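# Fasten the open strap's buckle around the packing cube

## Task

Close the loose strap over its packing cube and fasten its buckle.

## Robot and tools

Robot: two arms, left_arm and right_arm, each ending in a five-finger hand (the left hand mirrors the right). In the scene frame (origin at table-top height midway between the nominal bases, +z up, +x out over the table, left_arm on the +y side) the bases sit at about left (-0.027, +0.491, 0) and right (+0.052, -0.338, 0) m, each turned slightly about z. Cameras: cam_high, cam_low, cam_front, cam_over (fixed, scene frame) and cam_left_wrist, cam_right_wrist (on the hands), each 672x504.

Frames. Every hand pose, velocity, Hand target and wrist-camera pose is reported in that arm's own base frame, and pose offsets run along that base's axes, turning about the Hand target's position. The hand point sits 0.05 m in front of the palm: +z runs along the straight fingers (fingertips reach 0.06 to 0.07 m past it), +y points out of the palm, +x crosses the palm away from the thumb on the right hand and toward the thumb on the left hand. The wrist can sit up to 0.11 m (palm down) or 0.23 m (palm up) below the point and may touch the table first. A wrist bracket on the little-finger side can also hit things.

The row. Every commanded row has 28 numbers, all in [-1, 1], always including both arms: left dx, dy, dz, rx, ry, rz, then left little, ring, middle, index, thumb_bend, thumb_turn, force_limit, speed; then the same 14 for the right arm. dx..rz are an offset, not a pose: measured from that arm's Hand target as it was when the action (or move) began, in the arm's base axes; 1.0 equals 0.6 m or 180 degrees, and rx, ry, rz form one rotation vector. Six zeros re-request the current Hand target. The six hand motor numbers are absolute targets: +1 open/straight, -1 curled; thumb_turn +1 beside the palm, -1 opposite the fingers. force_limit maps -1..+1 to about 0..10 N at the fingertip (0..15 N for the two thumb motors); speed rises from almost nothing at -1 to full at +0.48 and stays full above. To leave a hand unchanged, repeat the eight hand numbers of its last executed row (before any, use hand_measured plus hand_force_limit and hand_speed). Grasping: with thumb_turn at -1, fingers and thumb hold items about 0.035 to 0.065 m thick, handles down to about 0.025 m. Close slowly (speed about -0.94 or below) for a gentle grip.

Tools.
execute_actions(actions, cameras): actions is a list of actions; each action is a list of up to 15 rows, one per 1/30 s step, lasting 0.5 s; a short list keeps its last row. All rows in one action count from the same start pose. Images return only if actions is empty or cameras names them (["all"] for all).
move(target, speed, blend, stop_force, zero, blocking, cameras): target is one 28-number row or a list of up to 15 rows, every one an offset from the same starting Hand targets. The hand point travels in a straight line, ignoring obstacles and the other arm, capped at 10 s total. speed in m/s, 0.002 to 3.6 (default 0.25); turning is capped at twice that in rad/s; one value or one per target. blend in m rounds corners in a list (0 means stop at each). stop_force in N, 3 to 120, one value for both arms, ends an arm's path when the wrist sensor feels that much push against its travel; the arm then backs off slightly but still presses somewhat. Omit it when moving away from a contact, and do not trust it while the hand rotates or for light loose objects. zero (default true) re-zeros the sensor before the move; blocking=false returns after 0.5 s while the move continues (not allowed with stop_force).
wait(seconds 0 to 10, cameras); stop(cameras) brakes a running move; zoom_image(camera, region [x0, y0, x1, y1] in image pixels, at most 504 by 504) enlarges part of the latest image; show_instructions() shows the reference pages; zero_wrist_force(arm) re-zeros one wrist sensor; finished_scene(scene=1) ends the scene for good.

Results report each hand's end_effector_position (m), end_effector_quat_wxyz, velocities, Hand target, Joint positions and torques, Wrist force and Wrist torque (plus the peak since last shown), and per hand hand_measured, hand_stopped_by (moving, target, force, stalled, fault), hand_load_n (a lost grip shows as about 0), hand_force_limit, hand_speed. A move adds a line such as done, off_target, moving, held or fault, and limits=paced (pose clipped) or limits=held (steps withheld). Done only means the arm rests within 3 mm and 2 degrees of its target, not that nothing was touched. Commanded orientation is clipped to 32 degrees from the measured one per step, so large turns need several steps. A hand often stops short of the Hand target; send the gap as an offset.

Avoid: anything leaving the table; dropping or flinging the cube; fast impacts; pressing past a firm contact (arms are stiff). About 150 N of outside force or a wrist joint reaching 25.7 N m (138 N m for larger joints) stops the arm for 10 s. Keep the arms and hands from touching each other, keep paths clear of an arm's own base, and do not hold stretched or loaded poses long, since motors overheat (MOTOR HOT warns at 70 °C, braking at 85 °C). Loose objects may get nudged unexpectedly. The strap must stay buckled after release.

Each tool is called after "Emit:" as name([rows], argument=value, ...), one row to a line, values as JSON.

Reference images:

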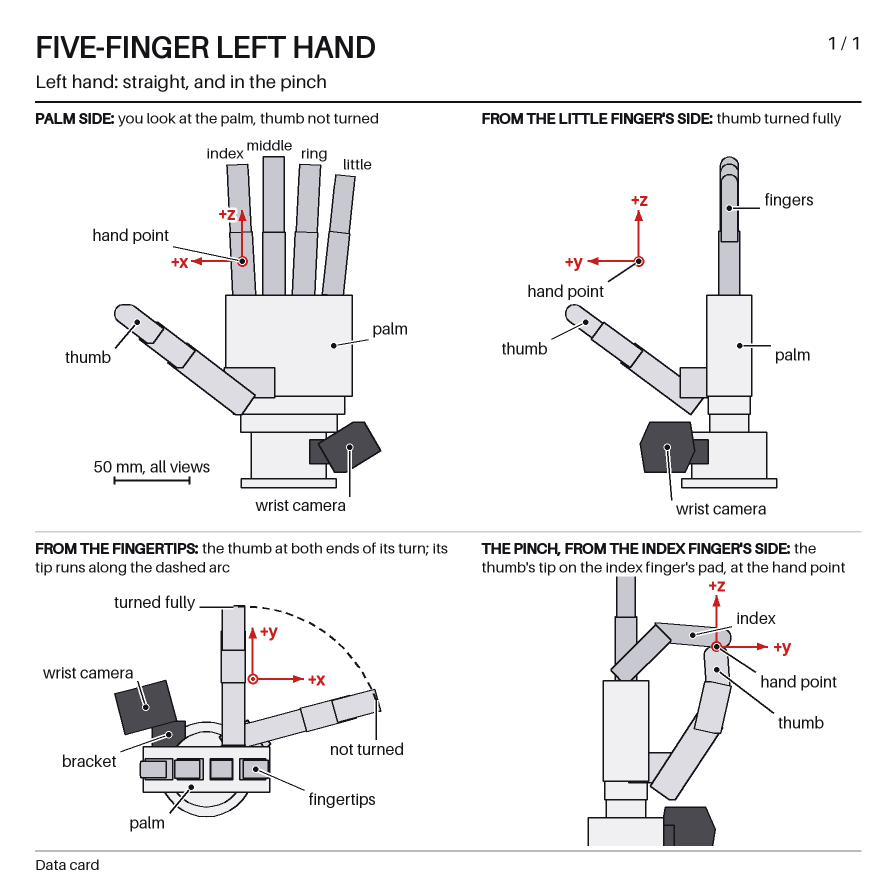

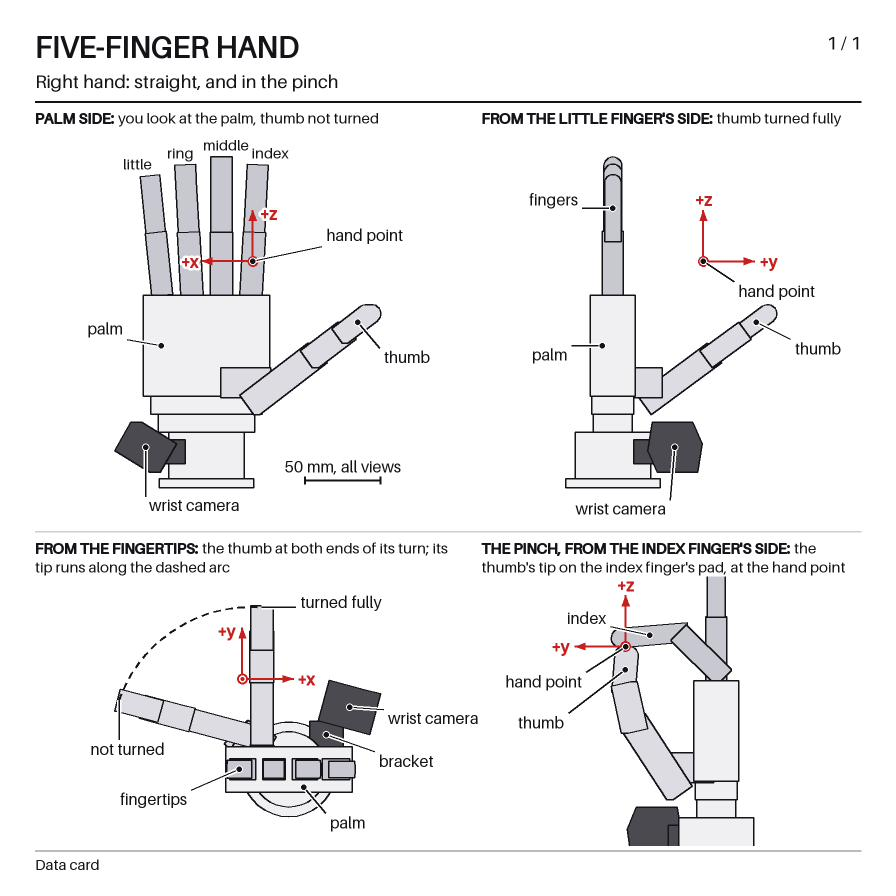

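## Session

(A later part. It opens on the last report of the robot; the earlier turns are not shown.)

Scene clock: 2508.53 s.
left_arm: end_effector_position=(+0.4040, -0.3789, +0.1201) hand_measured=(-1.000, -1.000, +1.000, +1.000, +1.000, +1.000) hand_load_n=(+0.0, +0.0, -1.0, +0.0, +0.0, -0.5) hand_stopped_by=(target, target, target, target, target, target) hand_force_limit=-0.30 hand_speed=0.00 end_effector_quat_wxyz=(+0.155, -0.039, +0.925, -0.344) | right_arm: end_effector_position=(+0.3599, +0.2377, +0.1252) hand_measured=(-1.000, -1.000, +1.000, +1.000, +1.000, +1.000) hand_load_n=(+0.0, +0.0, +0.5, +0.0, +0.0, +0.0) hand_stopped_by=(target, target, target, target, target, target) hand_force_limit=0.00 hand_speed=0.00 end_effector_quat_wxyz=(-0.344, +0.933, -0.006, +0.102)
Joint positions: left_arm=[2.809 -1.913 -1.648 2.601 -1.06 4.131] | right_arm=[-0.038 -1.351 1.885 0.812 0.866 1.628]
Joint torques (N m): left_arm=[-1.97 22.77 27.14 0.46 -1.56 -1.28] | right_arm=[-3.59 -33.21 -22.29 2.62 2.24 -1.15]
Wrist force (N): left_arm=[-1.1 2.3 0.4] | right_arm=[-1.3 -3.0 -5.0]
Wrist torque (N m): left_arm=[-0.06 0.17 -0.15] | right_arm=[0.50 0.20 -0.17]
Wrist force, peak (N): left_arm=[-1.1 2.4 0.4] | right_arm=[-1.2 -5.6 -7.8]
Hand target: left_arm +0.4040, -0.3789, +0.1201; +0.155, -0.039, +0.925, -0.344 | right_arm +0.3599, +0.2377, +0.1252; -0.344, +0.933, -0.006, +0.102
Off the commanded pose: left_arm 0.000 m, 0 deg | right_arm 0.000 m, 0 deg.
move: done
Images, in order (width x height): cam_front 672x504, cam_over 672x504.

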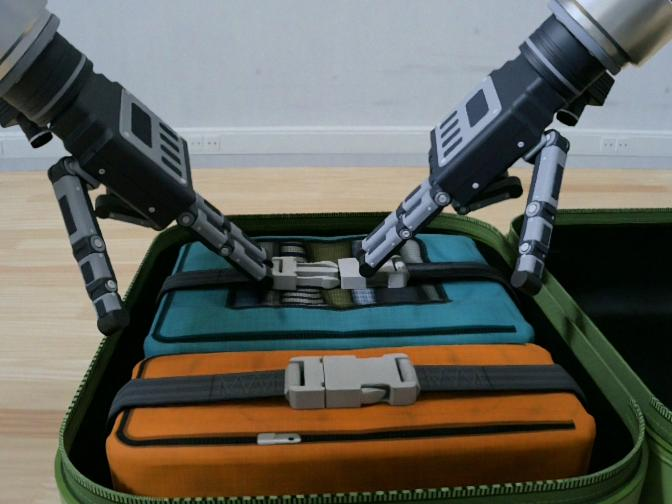

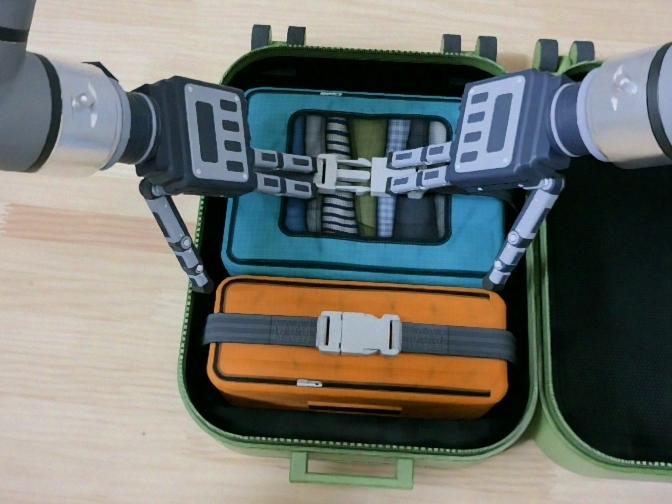

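Emit:
move(target=[0.0,0,0.0,0,0,0,-1,-1,1,1,1,1,-0.3,0.0,0.0010,0,0.0003,0,0,0,-1,-1,1,1,1,1,0.0,0.0], speed=0.01)

Emit:
move(target=[0.0,-0.007,0,0,0,0,-1,-1,1,1,1,1,-0.3,0.0,0.0,0,0.0,0,0,0,-1,-1,1,1,1,1,0.0,0.0], speed=0.005, stop_force=7, cameras=["cam_over","cam_front"])

Emit:
zoom_image(camera="cam_over", region=[330, 155, 400, 210])

Emit:
zoom_image(camera="cam_front", region=[265, 250, 365, 300])

Scene clock: 2522.40 s.
left_arm: end_effector_position=(+0.4040, -0.3789, +0.1200) hand_measured=(-1.000, -1.000, +1.000, +1.000, +1.000, +1.000) hand_load_n=(+0.0, +0.0, -1.0, +0.0, +0.0, +0.0) hand_stopped_by=(target, target, target, target, target, target) hand_force_limit=-0.30 hand_speed=0.00 end_effector_quat_wxyz=(+0.155, -0.039, +0.925, -0.344) | right_arm: end_effector_position=(+0.3605, +0.2377, +0.1254) hand_measured=(-1.000, -1.000, +1.000, +1.000, +1.000, +1.000) hand_load_n=(+0.0, +0.0, +0.5, +0.5, +0.0, +0.0) hand_stopped_by=(target, target, target, target, target, target) hand_force_limit=0.00 hand_speed=0.00 end_effector_quat_wxyz=(-0.344, +0.933, -0.006, +0.102)
Joint positions: left_arm=[2.809 -1.913 -1.648 2.601 -1.06 4.131] | right_arm=[-0.038 -1.35 1.883 0.812 0.865 1.628]
Joint torques (N m): left_arm=[2.67 38.46 8.68 -2.05 3.5 1.64] | right_arm=[6.18 -15.43 -21.25 3.21 -1.14 2.13]
Wrist force (N): left_arm=[-1.3 2.0 0.3] | right_arm=[-1.3 -2.8 -4.7]
Wrist torque (N m): left_arm=[-0.07 0.19 -0.15] | right_arm=[0.47 0.24 -0.17]
Wrist force, peak (N): left_arm=[-1.2 2.5 0.6] | right_arm=[-1.4 -3.3 -5.4]
Hand target: left_arm +0.4040, -0.3789, +0.1201; +0.155, -0.039, +0.925, -0.344 | right_arm +0.3605, +0.2377, +0.1254; -0.344, +0.933, -0.006, +0.102
Off the commanded pose: left_arm 0.000 m, 0 deg | right_arm 0.000 m, 0 deg.
move: done

Scene clock: 2524.00 s.
left_arm: end_effector_position=(+0.4040, -0.3831, +0.1201) hand_measured=(-1.000, -1.000, +1.000, +1.000, +1.000, +1.000) hand_load_n=(+0.0, +0.0, -1.0, -0.5, +0.0, +0.0) hand_stopped_by=(target, target, target, target, target, target) hand_force_limit=-0.30 hand_speed=0.00 end_effector_quat_wxyz=(+0.155, -0.039, +0.925, -0.344) | right_arm: end_effector_position=(+0.3605, +0.2377, +0.1254) hand_measured=(-1.000, -1.000, +1.000, +1.000, +1.000, +1.000) hand_load_n=(+0.0, +0.0, +0.5, +0.5, +0.0, +0.0) hand_stopped_by=(target, target, target, target, target, target) hand_force_limit=0.00 hand_speed=0.00 end_effector_quat_wxyz=(-0.344, +0.933, -0.006, +0.102)
Joint positions: left_arm=[2.8 -1.918 -1.64 2.602 -1.066 4.122] | right_arm=[-0.038 -1.35 1.883 0.812 0.865 1.629]
Joint torques (N m): left_arm=[4.52 35.4 10.44 -0.16 2.18 1.71] | right_arm=[4.9 -26.32 -6.58 1.87 0.21 2.21]
Wrist force (N): left_arm=[-1.4 2.8 -0.4] | right_arm=[-1.0 -2.4 -4.5]
Wrist torque (N m): left_arm=[0.00 0.16 -0.17] | right_arm=[0.48 0.19 -0.14]
Wrist force, peak (N): left_arm=[-1.4 3.1 -0.4] | right_arm=[-1.1 -2.9 -5.0]
Hand target: left_arm +0.4040, -0.3831, +0.1201; +0.155, -0.039, +0.925, -0.344 | right_arm +0.3605, +0.2377, +0.1254; -0.344, +0.933, -0.006, +0.102
Off the commanded pose: left_arm 0.000 m, 0 deg | right_arm 0.000 m, 0 deg.
move: done
Images, in order (width x height): cam_front 672x504, cam_over 672x504.

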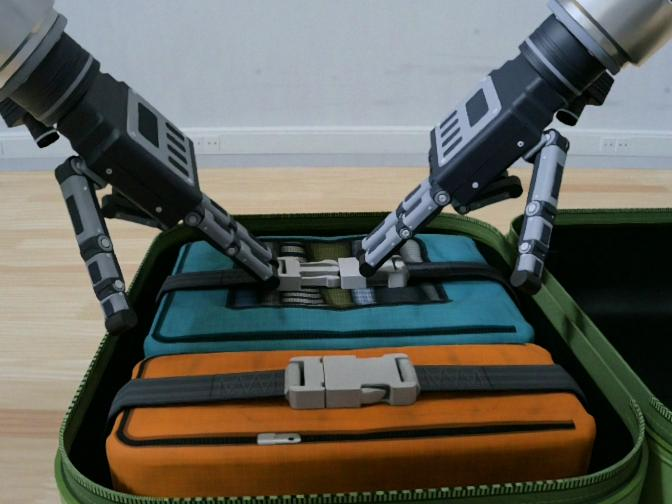

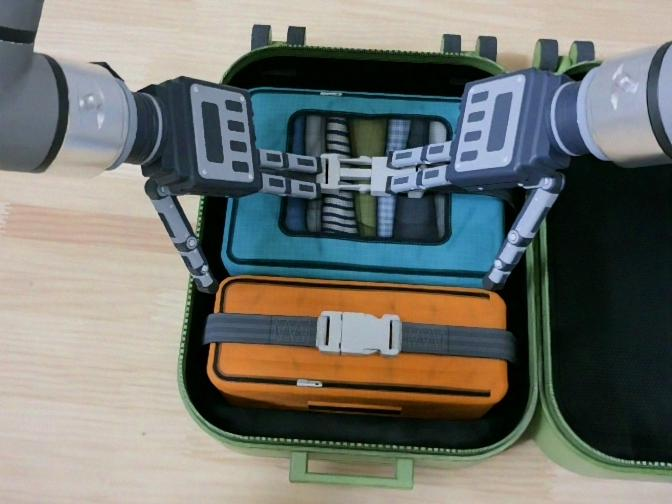

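Scaled by 7.200.

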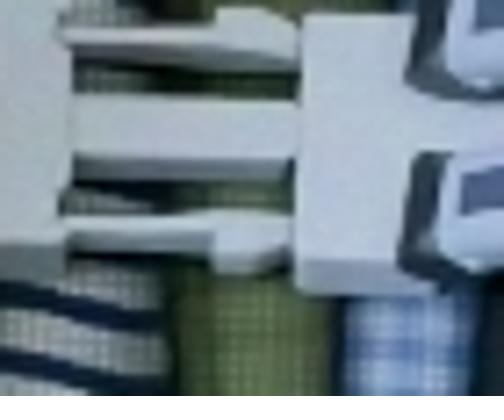

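Scaled by 5.040.

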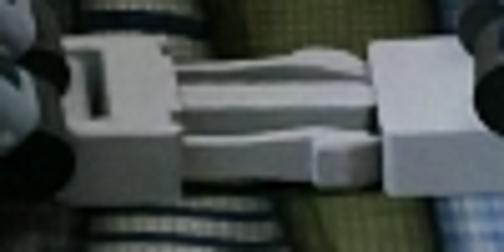

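Emit:
move(target=[0.0,-0.0045,-0.0008,0,0,0,-1,-1,1,1,1,1,-0.3,0.0,0.0,0,-0.0008,0,0,0,-1,-1,1,1,1,1,0.0,0.0], speed=0.005, stop_force=7, cameras=["cam_over","cam_front"])

Emit:
zoom_image(camera="cam_over", region=[290, 140, 430, 220])

Emit:
zoom_image(camera="cam_front", region=[265, 250, 365, 300])

Scene clock: 2542.20 s.
left_arm: end_effector_position=(+0.4040, -0.3858, +0.1196) hand_measured=(-1.000, -1.000, +1.000, +1.000, +1.000, +1.000) hand_load_n=(+0.0, +0.0, +0.0, +0.0, +0.0, +0.0) hand_stopped_by=(target, target, target, target, target, target) hand_force_limit=-0.30 hand_speed=0.00 end_effector_quat_wxyz=(+0.155, -0.039, +0.925, -0.344) | right_arm: end_effector_position=(+0.3605, +0.2377, +0.1249) hand_measured=(-1.000, -1.000, +1.000, +1.000, +1.000, +1.000) hand_load_n=(+0.0, +0.0, +0.5, +0.5, +0.0, +0.0) hand_stopped_by=(target, target, target, target, target, target) hand_force_limit=0.00 hand_speed=0.00 end_effector_quat_wxyz=(-0.344, +0.933, -0.006, +0.102)
Joint positions: left_arm=[2.794 -1.921 -1.636 2.604 -1.069 4.117] | right_arm=[-0.038 -1.349 1.884 0.811 0.866 1.629]
Joint torques (N m): left_arm=[2.97 35.77 10.29 -1.83 1.25 1.88] | right_arm=[5.36 -13.33 -8.86 0.69 2.24 2.1]
Wrist force (N): left_arm=[-1.2 0.9 -1.7] | right_arm=[-0.6 -4.2 -6.4]
Wrist torque (N m): left_arm=[0.07 0.16 -0.13] | right_arm=[0.59 0.24 -0.15]
Wrist force, peak (N): left_arm=[-1.5 2.8 -0.4] | right_arm=[-0.9 -4.1 -6.6]
Hand target: left_arm +0.4040, -0.3858, +0.1196; +0.155, -0.039, +0.925, -0.344 | right_arm +0.3605, +0.2377, +0.1249; -0.344, +0.933, -0.006, +0.102
Off the commanded pose: left_arm 0.000 m, 0 deg | right_arm 0.000 m, 0 deg.
move: done
Images, in order (width x height): cam_front 672x504, cam_over 672x504.

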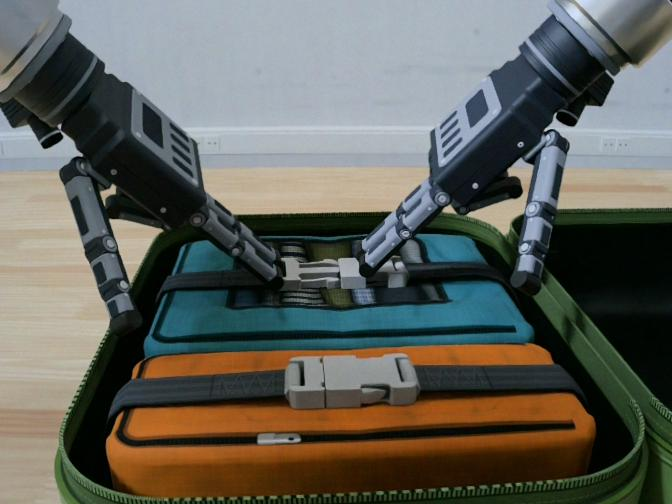

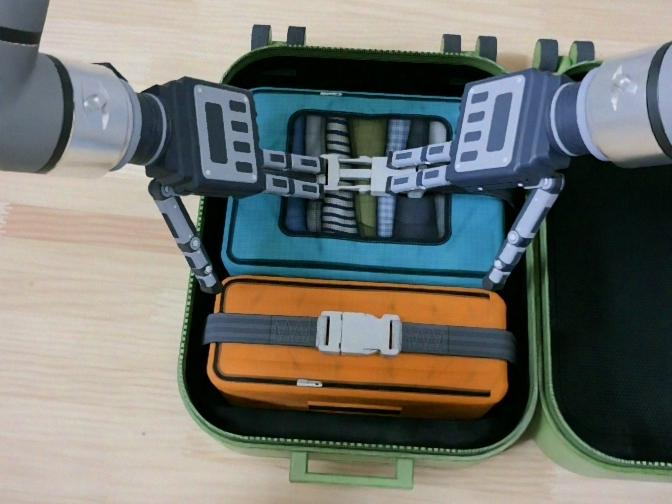

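Scaled by 3.600.

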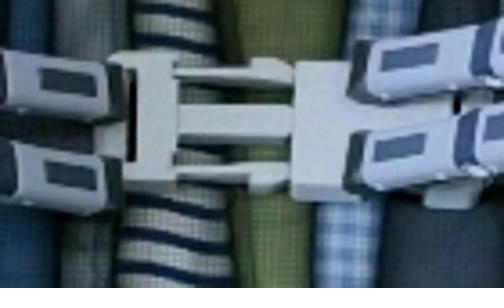

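Scaled by 5.040.

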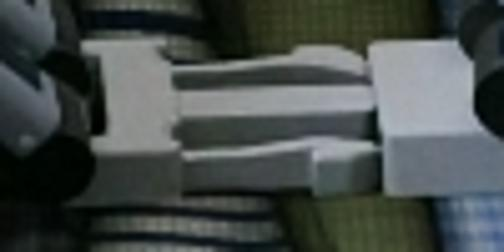

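Emit:
move([
  [0.0,0.004,0.01,0,0,0,-1,-1,1,1,1,1,-0.3,0.0,0.0,0,0,0,0,0,-1,-1,1,1,1,1,0.0,0.0],
  [0.0,0.030,0.01,0,0,0,-1,-1,1,1,1,1,-0.3,0.0,0.0,0,0,0,0,0,-1,-1,1,1,1,1,0.0,0.0],
  [0.0,0.030,0.0,0,0,0,-1,-1,1,1,1,1,-0.3,0.0,0.0,0,0,0,0,0,-1,-1,1,1,1,1,0.0,0.0],
  [0.0,0.0117,0.0,0,0,0,-1,-1,1,1,1,1,-0.3,0.0,0.0,0,0.0008,0,0,0,-1,-1,1,1,1,1,0.0,0.0],
], speed=[0.05,0.05,0.05,0.02], cameras=["cam_over","cam_front"])

Emit:
zoom_image(camera="cam_over", region=[330, 155, 400, 210])

Emit:
zoom_image(camera="cam_front", region=[265, 250, 365, 300])

Scene clock: 2615.57 s.
left_arm: end_effector_position=(+0.4041, -0.3788, +0.1196) hand_measured=(-1.000, -1.000, +1.000, +1.000, +1.000, +1.000) hand_load_n=(+0.0, +0.0, -1.0, +0.0, +0.0, +0.0) hand_stopped_by=(target, target, target, target, target, target) hand_force_limit=-0.30 hand_speed=0.00 end_effector_quat_wxyz=(+0.155, -0.039, +0.925, -0.344) | right_arm: end_effector_position=(+0.3605, +0.2377, +0.1254) hand_measured=(-1.000, -1.000, +1.000, +1.000, +1.000, +1.000) hand_load_n=(+0.0, +0.0, +0.5, +0.0, +0.0, +0.0) hand_stopped_by=(target, target, target, target, target, target) hand_force_limit=0.00 hand_speed=0.00 end_effector_quat_wxyz=(-0.344, +0.933, -0.006, +0.102)
Joint positions: left_arm=[2.81 -1.913 -1.649 2.602 -1.061 4.131] | right_arm=[-0.038 -1.35 1.883 0.812 0.866 1.629]
Joint torques (N m): left_arm=[6.97 41.19 8.93 -0.29 1.71 1.92] | right_arm=[5.02 -35.64 -22.57 3.18 1.83 2.1]
Wrist force (N): left_arm=[-1.2 2.3 0.7] | right_arm=[-1.1 -2.1 -4.5]
Wrist torque (N m): left_arm=[-0.07 0.21 -0.17] | right_arm=[0.48 0.21 -0.15]
Wrist force, peak (N): left_arm=[-1.2 2.3 0.7] | right_arm=[-0.8 -4.2 -6.6]
Hand target: left_arm +0.4040, -0.3787, +0.1196; +0.155, -0.039, +0.925, -0.344 | right_arm +0.3605, +0.2377, +0.1254; -0.344, +0.933, -0.006, +0.102
Off the commanded pose: left_arm 0.000 m, 0 deg | right_arm 0.000 m, 0 deg.
move: done
Images, in order (width x height): cam_front 672x504, cam_over 672x504.

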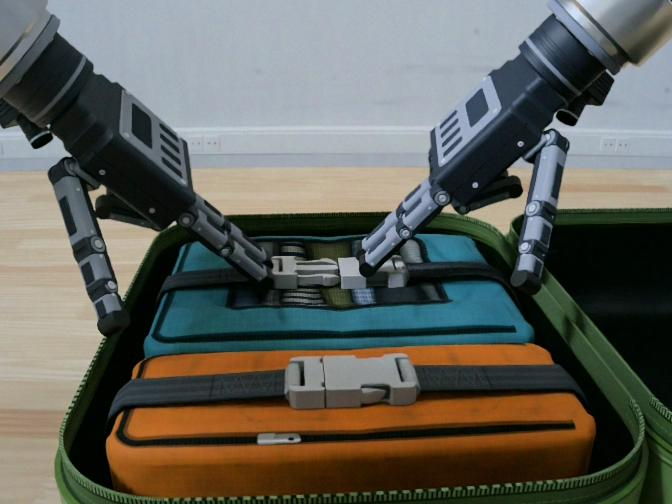

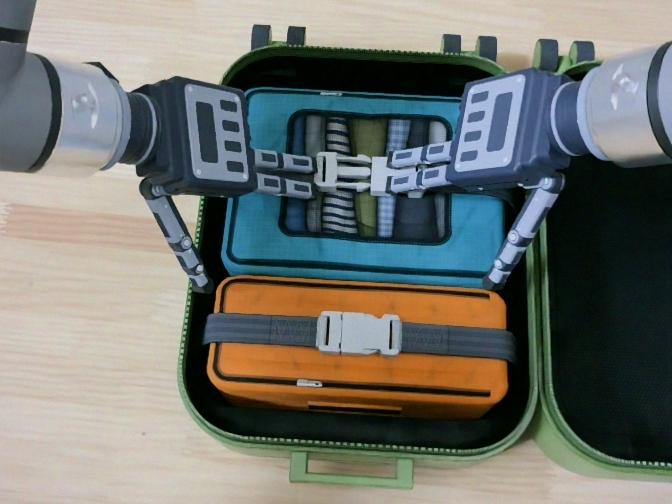

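Scaled by 7.200.

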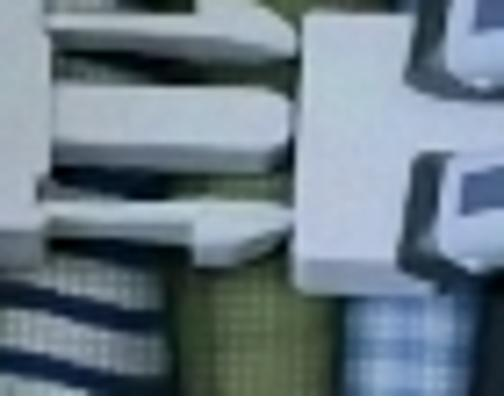

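Scaled by 5.040.

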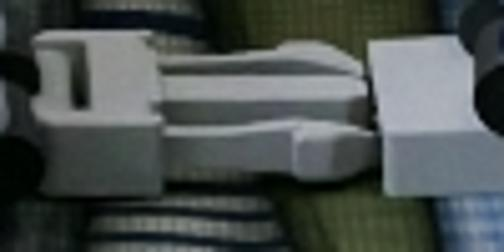

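Emit:
move([
  [0.0,0.007,0.02,0,0,0,-1,-1,1,1,1,1,-0.3,0.0,0.0,0,0,0,0,0,-1,-1,1,1,1,1,0.0,0.0],
  [0.0033,-0.0268,0.02,0,0,0,-1,-1,1,1,1,1,-0.3,0.0,0.0,0,0,0,0,0,-1,-1,1,1,1,1,0.0,0.0],
  [0.0033,-0.0268,0.008,0,0,0,-1,-1,1,1,1,1,-0.3,0.0,0.0,0,0,0,0,0,-1,-1,1,1,1,1,0.0,0.0],
], speed=[0.05,0.05,0.04])

Emit:
move(target=[0.0,0,-0.009,0,0,0,-1,-1,1,1,1,1,-0.3,0.0,0.0,0,0,0,0,0,-1,-1,1,1,1,1,0.0,0.0], speed=0.015, stop_force=7, cameras=["cam_over","cam_front"])

Emit:
zoom_image(camera="cam_over", region=[290, 140, 430, 220])

Scene clock: 2657.70 s.
left_arm: end_effector_position=(+0.4059, -0.3948, +0.1242) hand_measured=(-1.000, -1.000, +1.000, +1.000, +1.000, +1.000) hand_load_n=(+0.0, +0.0, +0.5, +0.0, +0.0, +0.0) hand_stopped_by=(target, target, target, target, target, target) hand_force_limit=-0.30 hand_speed=0.00 end_effector_quat_wxyz=(+0.155, -0.039, +0.925, -0.344) | right_arm: end_effector_position=(+0.3605, +0.2377, +0.1254) hand_measured=(-1.000, -1.000, +1.000, +1.000, +1.000, +1.000) hand_load_n=(+0.0, +0.0, +0.5, +0.0, +0.0, +0.0) hand_stopped_by=(target, target, target, target, target, target) hand_force_limit=0.00 hand_speed=0.00 end_effector_quat_wxyz=(-0.344, +0.933, -0.006, +0.102)
Joint positions: left_arm=[2.776 -1.932 -1.607 2.593 -1.08 4.1] | right_arm=[-0.038 -1.35 1.883 0.812 0.866 1.629]
Joint torques (N m): left_arm=[4.18 48.25 30.07 -2.69 3.25 0.44] | right_arm=[5.61 -35.6 -8.03 0.12 1.6 2.07]
Wrist force (N): left_arm=[-1.2 0.9 0.7] | right_arm=[-1.2 -2.1 -4.6]
Wrist torque (N m): left_arm=[-0.09 0.20 -0.19] | right_arm=[0.50 0.23 -0.15]
Wrist force, peak (N): left_arm=[-1.3 2.4 0.6] | right_arm=[-1.1 -2.6 -5.3]
Hand target: left_arm +0.4060, -0.3948, +0.1244; +0.155, -0.039, +0.925, -0.344 | right_arm +0.3605, +0.2377, +0.1254; -0.344, +0.933, -0.006, +0.102
Off the commanded pose: left_arm 0.000 m, 0 deg | right_arm 0.000 m, 0 deg.
move: done

Scene clock: 2659.17 s.
left_arm: end_effector_position=(+0.4060, -0.3948, +0.1196) hand_measured=(-1.000, -1.000, +1.000, +1.000, +1.000, +1.000) hand_load_n=(+0.0, +0.0, +0.5, +0.0, +0.0, +0.0) hand_stopped_by=(target, target, target, target, target, target) hand_force_limit=-0.30 hand_speed=0.00 end_effector_quat_wxyz=(+0.155, -0.039, +0.925, -0.344) | right_arm: end_effector_position=(+0.3605, +0.2377, +0.1254) hand_measured=(-1.000, -1.000, +1.000, +1.000, +1.000, +1.000) hand_load_n=(+0.0, +0.0, +0.0, +0.5, +0.0, +0.0) hand_stopped_by=(target, target, target, target, target, target) hand_force_limit=0.00 hand_speed=0.00 end_effector_quat_wxyz=(-0.344, +0.933, -0.006, +0.102)
Joint positions: left_arm=[2.776 -1.936 -1.614 2.604 -1.08 4.1] | right_arm=[-0.038 -1.35 1.883 0.812 0.866 1.629]
Joint torques (N m): left_arm=[4.51 43.39 27.92 -1.53 2.09 -0.61] | right_arm=[5.17 -35.34 -8.05 0.2 1.41 2.1]
Wrist force (N): left_arm=[-2.2 -2.7 -4.5] | right_arm=[-1.3 -2.1 -4.5]
Wrist torque (N m): left_arm=[0.39 0.01 -0.19] | right_arm=[0.48 0.24 -0.16]
Wrist force, peak (N): left_arm=[-2.9 -3.6 -5.2] | right_arm=[-1.2 -2.7 -5.2]
Hand target: left_arm +0.4060, -0.3948, +0.1196; +0.155, -0.039, +0.925, -0.344 (not the last commanded pose) | right_arm +0.3605, +0.2377, +0.1254; -0.344, +0.933, -0.006, +0.102
Off the commanded pose: left_arm 0.001 m, 0 deg | right_arm 0.000 m, 0 deg.
move: contact (left_arm)
Images, in order (width x height): cam_front 672x504, cam_over 672x504.

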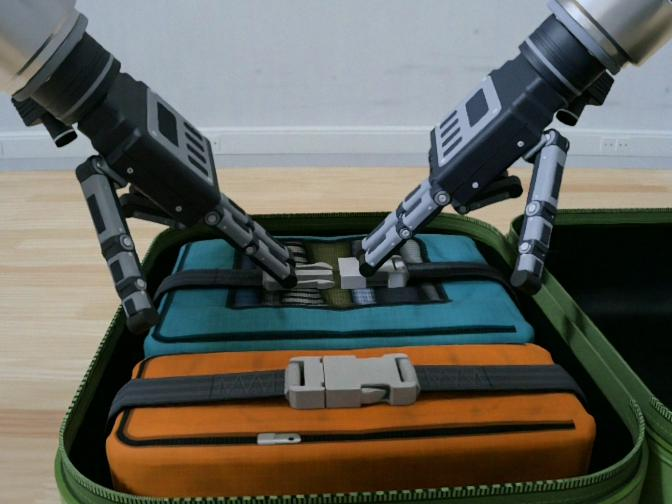

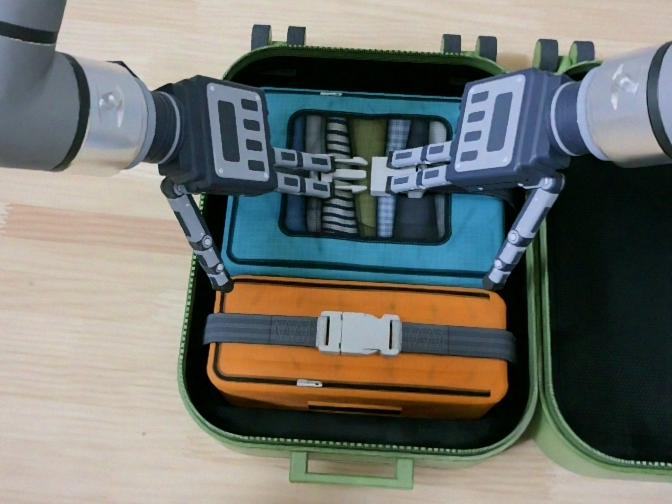

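Scaled by 3.600.

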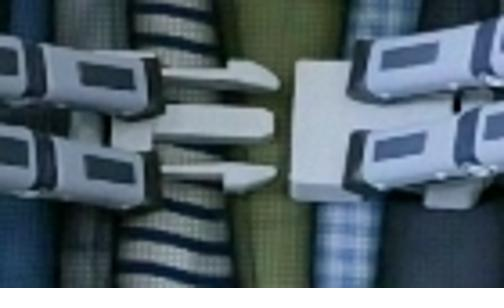

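Emit:
move(target=[-0.0076,-0.0015,-0.0008,0,0,0.0111,-1,-1,1,1,1,1,-0.3,0.0,0.0,0,0,0,0,0,-1,-1,1,1,1,1,0.0,0.0], speed=0.015, cameras=["cam_over","cam_front"])

Emit:
zoom_image(camera="cam_over", region=[320, 150, 390, 205])

Emit:
zoom_image(camera="cam_front", region=[265, 250, 365, 300])

Scene clock: 2673.10 s.
left_arm: end_effector_position=(+0.4014, -0.3957, +0.1191) hand_measured=(-1.000, -1.000, +1.000, +1.000, +1.000, +1.000) hand_load_n=(+0.0, +0.0, +1.0, +0.0, +0.0, +0.0) hand_stopped_by=(target, target, target, target, target, target) hand_force_limit=-0.30 hand_speed=0.00 end_effector_quat_wxyz=(+0.161, -0.056, +0.924, -0.342) | right_arm: end_effector_position=(+0.3605, +0.2377, +0.1254) hand_measured=(-1.000, -1.000, +1.000, +1.000, +1.000, +1.000) hand_load_n=(+0.0, +0.0, +0.5, +0.0, -0.5, +0.0) hand_stopped_by=(target, target, target, target, target, target) hand_force_limit=0.00 hand_speed=0.00 end_effector_quat_wxyz=(-0.344, +0.933, -0.006, +0.102)
Joint positions: left_arm=[2.762 -1.921 -1.632 2.628 -1.109 4.056] | right_arm=[-0.038 -1.35 1.883 0.812 0.866 1.629]
Joint torques (N m): left_arm=[0.64 31.74 13.83 -2.83 0.68 1.95] | right_arm=[4.8 -35.8 -7.97 0.14 1.07 1.93]
Wrist force (N): left_arm=[-4.5 -3.8 -4.4] | right_arm=[-1.1 -2.5 -4.8]
Wrist torque (N m): left_arm=[0.48 -0.13 -0.25] | right_arm=[0.47 0.23 -0.16]
Wrist force, peak (N): left_arm=[-4.4 -4.1 -4.4] | right_arm=[-1.1 -2.5 -5.4]
Hand target: left_arm +0.4014, -0.3957, +0.1191; +0.161, -0.056, +0.924, -0.342 | right_arm +0.3605, +0.2377, +0.1254; -0.344, +0.933, -0.006, +0.102
Off the commanded pose: left_arm 0.000 m, 0 deg | right_arm 0.000 m, 0 deg.
move: done
Images, in order (width x height): cam_front 672x504, cam_over 672x504.

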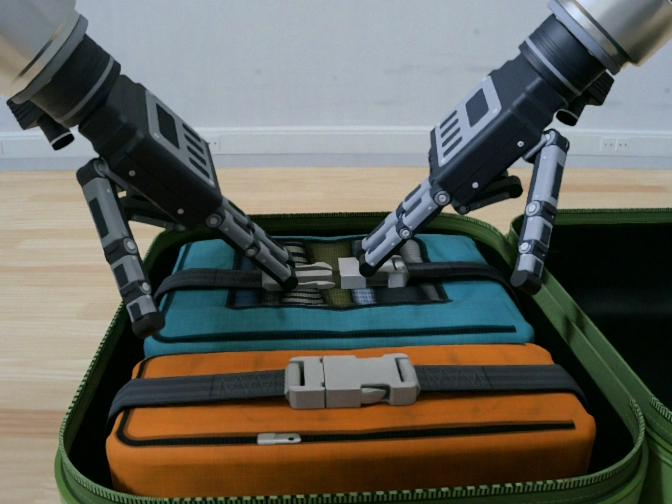

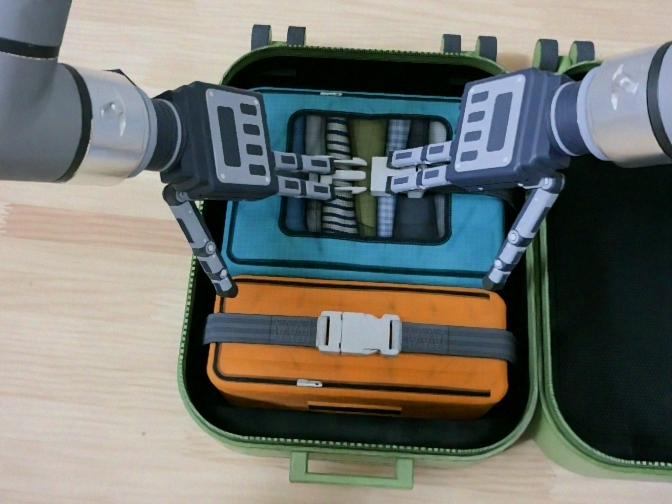

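Scaled by 7.200.

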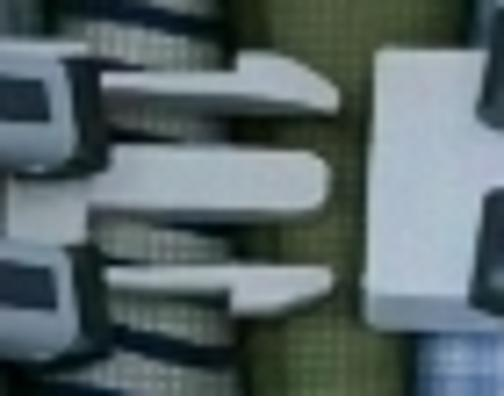

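Scaled by 5.040.

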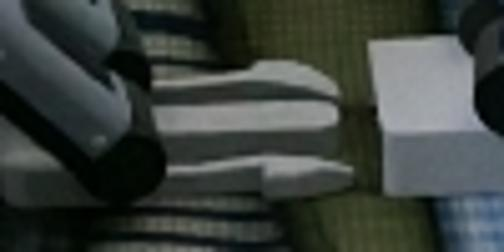

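Emit:
move(target=[0,0,0.0013,0,0,0,-1,-1,1,1,1,1,-0.3,0.0,0.0,0,-0.0032,0,0,0,-1,-1,1,1,1,1,0.0,0.0], speed=0.01, cameras=["cam_over","cam_front"])

Emit:
zoom_image(camera="cam_over", region=[320, 150, 390, 205])

Emit:
zoom_image(camera="cam_front", region=[265, 250, 365, 300])

Scene clock: 2688.17 s.
left_arm: end_effector_position=(+0.4014, -0.3957, +0.1199) hand_measured=(-1.000, -1.000, +1.000, +1.000, +1.000, +1.000) hand_load_n=(+0.0, +0.0, +0.5, +0.0, +0.0, +0.0) hand_stopped_by=(target, target, target, target, target, target) hand_force_limit=-0.30 hand_speed=0.00 end_effector_quat_wxyz=(+0.161, -0.056, +0.924, -0.342) | right_arm: end_effector_position=(+0.3605, +0.2377, +0.1234) hand_measured=(-1.000, -1.000, +1.000, +1.000, +1.000, +1.000) hand_load_n=(+0.0, +0.0, +1.0, +0.5, +0.0, +0.0) hand_stopped_by=(target, target, target, target, target, target) hand_force_limit=0.00 hand_speed=0.00 end_effector_quat_wxyz=(-0.344, +0.933, -0.006, +0.102)
Joint positions: left_arm=[2.762 -1.92 -1.63 2.625 -1.109 4.056] | right_arm=[-0.038 -1.348 1.886 0.807 0.866 1.629]
Joint torques (N m): left_arm=[2.63 43.45 26.01 -2.76 2.66 1.91] | right_arm=[4.5 -14.87 -8.67 0.3 0.83 1.9]
Wrist force (N): left_arm=[-4.0 -2.9 -3.5] | right_arm=[-0.2 -6.7 -9.1]
Wrist torque (N m): left_arm=[0.37 -0.07 -0.26] | right_arm=[0.87 0.33 -0.15]
Wrist force, peak (N): left_arm=[-4.8 -3.8 -4.7] | right_arm=[-0.4 -6.9 -9.1]
Hand target: left_arm +0.4014, -0.3957, +0.1199; +0.161, -0.056, +0.924, -0.342 | right_arm +0.3605, +0.2377, +0.1235; -0.344, +0.933, -0.006, +0.102
Off the commanded pose: left_arm 0.000 m, 0 deg | right_arm 0.000 m, 0 deg.
move: done
Images, in order (width x height): cam_front 672x504, cam_over 672x504.

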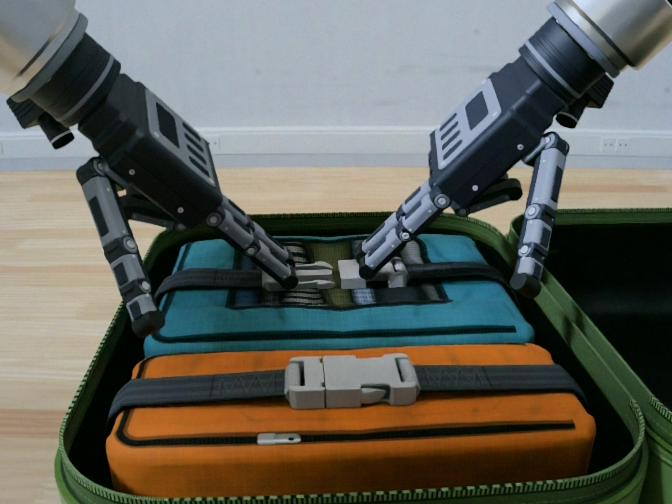

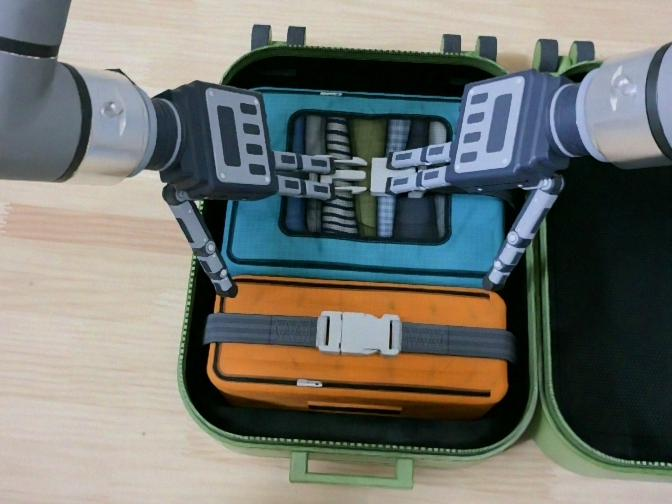

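Scaled by 7.200.

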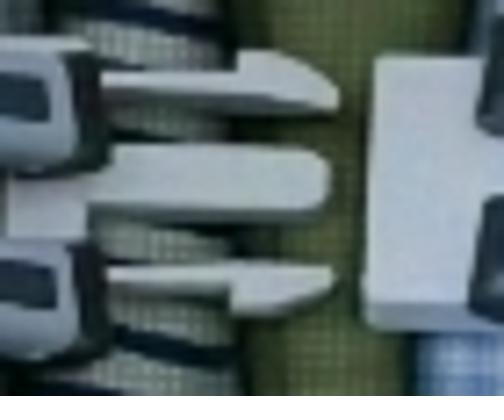

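Scaled by 5.040.

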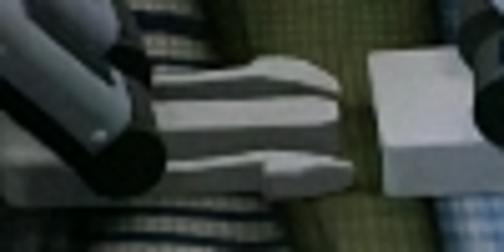

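Emit:
zoom_image(camera="cam_front", region=[225, 225, 345, 300])

Emit:
zoom_image(camera="cam_over", region=[260, 140, 380, 215])

Scaled by 4.200.

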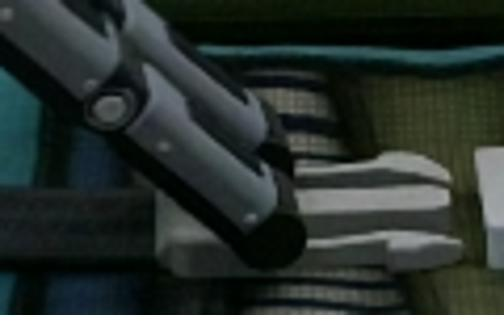

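Scaled by 4.200.

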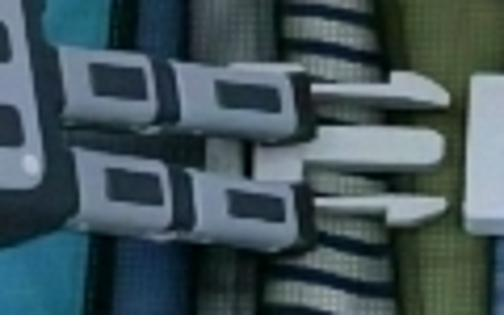

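Emit:
move([
  [0.0,0.004,0.025,0,0,0,-1,-1,1,1,1,1,-0.3,0.0,0.0,0,0,0,0,0,-1,-1,1,1,1,1,0.0,0.0],
  [0.008,0.004,0.0313,0.0018,0.0367,0,-1,-1,1,1,1,1,-0.3,0.0,0.0,0,0,0,0,0,-1,-1,1,1,1,1,0.0,0.0],
], speed=[0.05,0.05], cameras=["cam_over","cam_front"])

Emit:
zoom_image(camera="cam_front", region=[225, 225, 345, 300])

Emit:
zoom_image(camera="cam_over", region=[260, 140, 380, 215])

Emit:
zoom_image(camera="cam_front", region=[325, 225, 445, 300])

Scene clock: 2782.30 s.
left_arm: end_effector_position=(+0.4063, -0.3934, +0.1387) hand_measured=(-1.000, -1.000, +1.000, +1.000, +1.000, +1.000) hand_load_n=(+0.0, +0.0, +0.0, +0.0, +0.0, -0.5) hand_stopped_by=(target, target, target, target, target, target) hand_force_limit=-0.30 hand_speed=0.00 end_effector_quat_wxyz=(+0.107, -0.075, +0.933, -0.335) | right_arm: end_effector_position=(+0.3605, +0.2377, +0.1235) hand_measured=(-1.000, -1.000, +1.000, +1.000, +1.000, +1.000) hand_load_n=(+0.0, +0.0, +1.0, +0.5, +0.0, +0.0) hand_stopped_by=(target, target, target, target, target, target) hand_force_limit=0.00 hand_speed=0.00 end_effector_quat_wxyz=(-0.344, +0.933, -0.006, +0.102)
Joint positions: left_arm=[2.79 -1.976 -1.51 2.449 -1.063 4.06] | right_arm=[-0.038 -1.348 1.886 0.807 0.866 1.629]
Joint torques (N m): left_arm=[-3.12 49.93 8.59 0.47 -1.96 2.02] | right_arm=[4.57 -33.74 -22.16 2.89 0.46 1.87]
Wrist force (N): left_arm=[-1.2 1.1 1.1] | right_arm=[-0.6 -6.3 -8.6]
Wrist torque (N m): left_arm=[-0.12 0.23 -0.13] | right_arm=[0.87 0.36 -0.16]
Wrist force, peak (N): left_arm=[-4.2 -3.0 -3.5] | right_arm=[-0.2 -7.0 -9.2]
Hand target: left_arm +0.4062, -0.3933, +0.1387; +0.108, -0.075, +0.933, -0.335 | right_arm +0.3605, +0.2377, +0.1235; -0.344, +0.933, -0.006, +0.102
Off the commanded pose: left_arm 0.000 m, 0 deg | right_arm 0.000 m, 0 deg.
move: done
Images, in order (width x height): cam_front 672x504, cam_over 672x504.

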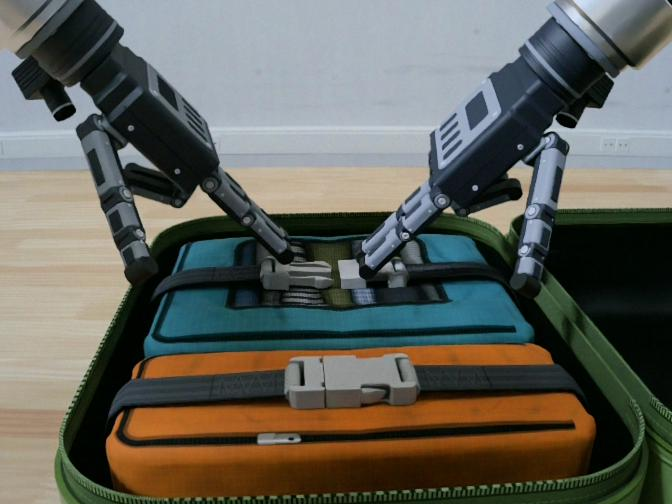

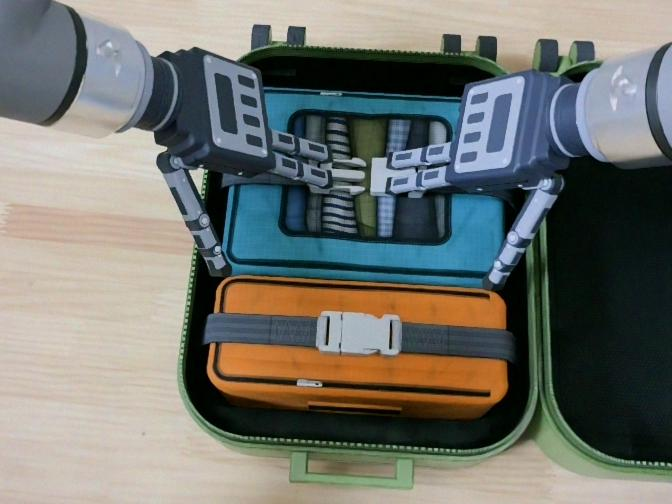

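Scaled by 4.200.

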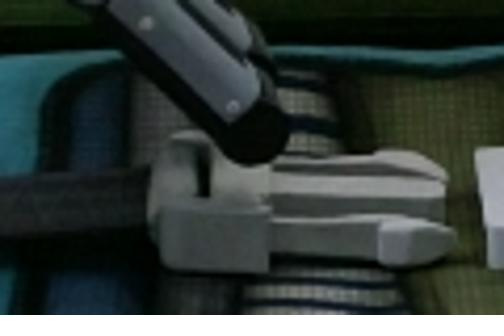

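Scaled by 4.200.

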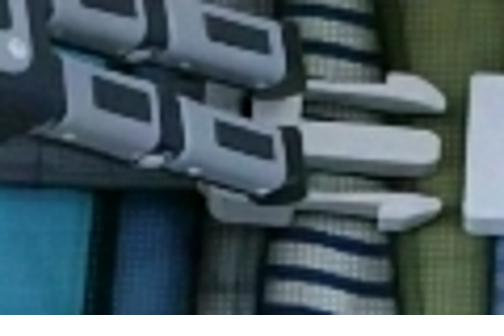

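Scaled by 4.200.

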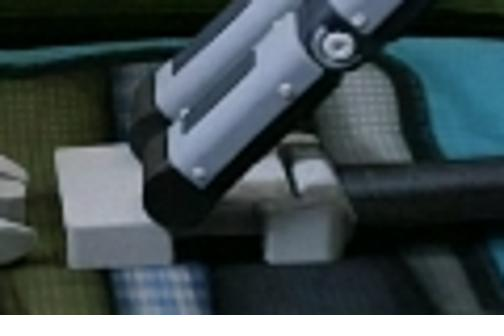

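Emit:
move([
  [0.0067,0.0,-0.0103,-0.0018,-0.0367,0,-1,-1,1,1,1,1,-0.3,0.0,0.0,0,0,0,0,0,-1,-1,1,1,1,1,0.0,0.0],
], speed=[0.05], cameras=["cam_over","cam_front"])

Emit:
zoom_image(camera="cam_front", region=[245, 235, 345, 300])

Emit:
zoom_image(camera="cam_over", region=[280, 140, 380, 215])

Scene clock: 2815.80 s.
left_arm: end_effector_position=(+0.4102, -0.3933, +0.1326) hand_measured=(-1.000, -1.000, +1.000, +1.000, +1.000, +1.000) hand_load_n=(+0.0, +0.0, +0.0, +0.0, +0.0, +0.0) hand_stopped_by=(target, target, target, target, target, target) hand_force_limit=-0.30 hand_speed=0.00 end_effector_quat_wxyz=(+0.161, -0.055, +0.924, -0.342) | right_arm: end_effector_position=(+0.3605, +0.2377, +0.1235) hand_measured=(-1.000, -1.000, +1.000, +1.000, +1.000, +1.000) hand_load_n=(+0.0, +0.0, +1.0, +0.5, +0.0, +0.0) hand_stopped_by=(target, target, target, target, target, target) hand_force_limit=0.00 hand_speed=0.00 end_effector_quat_wxyz=(-0.344, +0.933, -0.006, +0.102)
Joint positions: left_arm=[2.775 -1.922 -1.594 2.586 -1.101 4.068] | right_arm=[-0.038 -1.348 1.886 0.807 0.866 1.629]
Joint torques (N m): left_arm=[2.71 22.27 30.12 -2.9 3.29 0.17] | right_arm=[4.39 -33.71 -22.16 2.9 0.2 2.06]
Wrist force (N): left_arm=[-1.1 1.2 0.9] | right_arm=[-0.4 -6.3 -8.5]
Wrist torque (N m): left_arm=[-0.10 0.19 -0.22] | right_arm=[0.85 0.33 -0.15]
Wrist force, peak (N): left_arm=[-1.4 1.2 1.1] | right_arm=[-0.2 -7.0 -9.3]
Hand target: left_arm +0.4102, -0.3933, +0.1325; +0.161, -0.056, +0.924, -0.342 | right_arm +0.3605, +0.2377, +0.1235; -0.344, +0.933, -0.006, +0.102
Off the commanded pose: left_arm 0.000 m, 0 deg | right_arm 0.000 m, 0 deg.
move: done
Images, in order (width x height): cam_front 672x504, cam_over 672x504.

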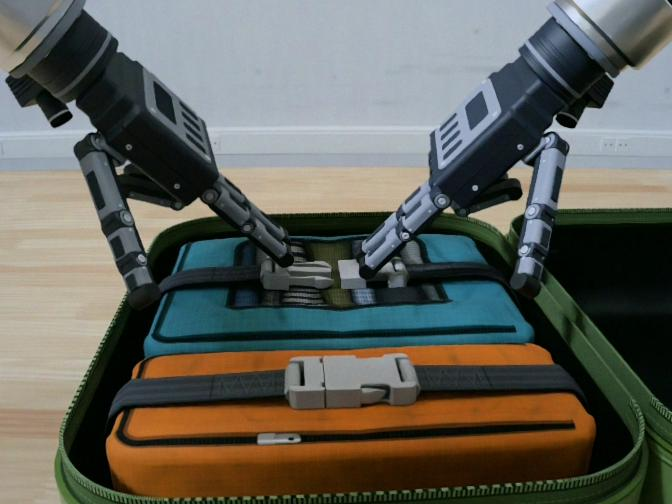

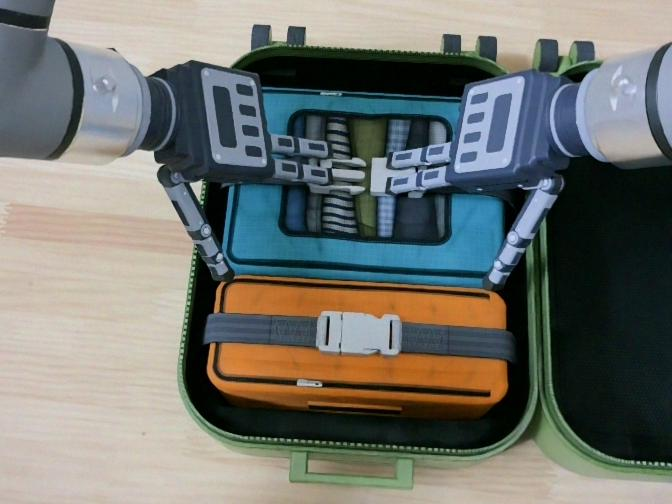

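Scaled by 5.040.

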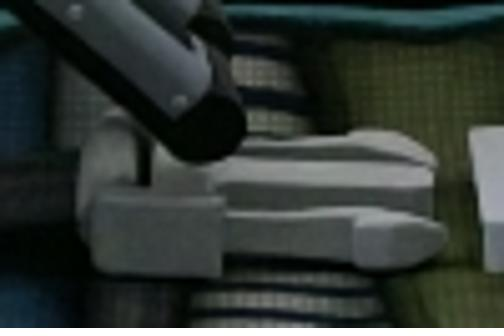

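Scaled by 5.040.

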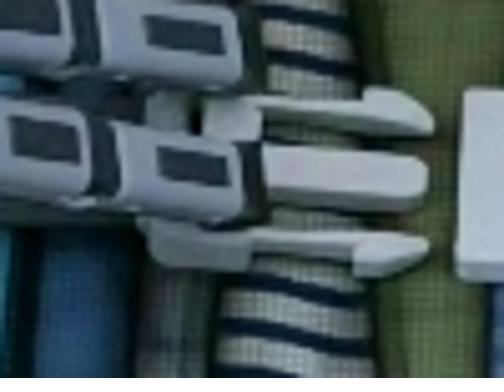

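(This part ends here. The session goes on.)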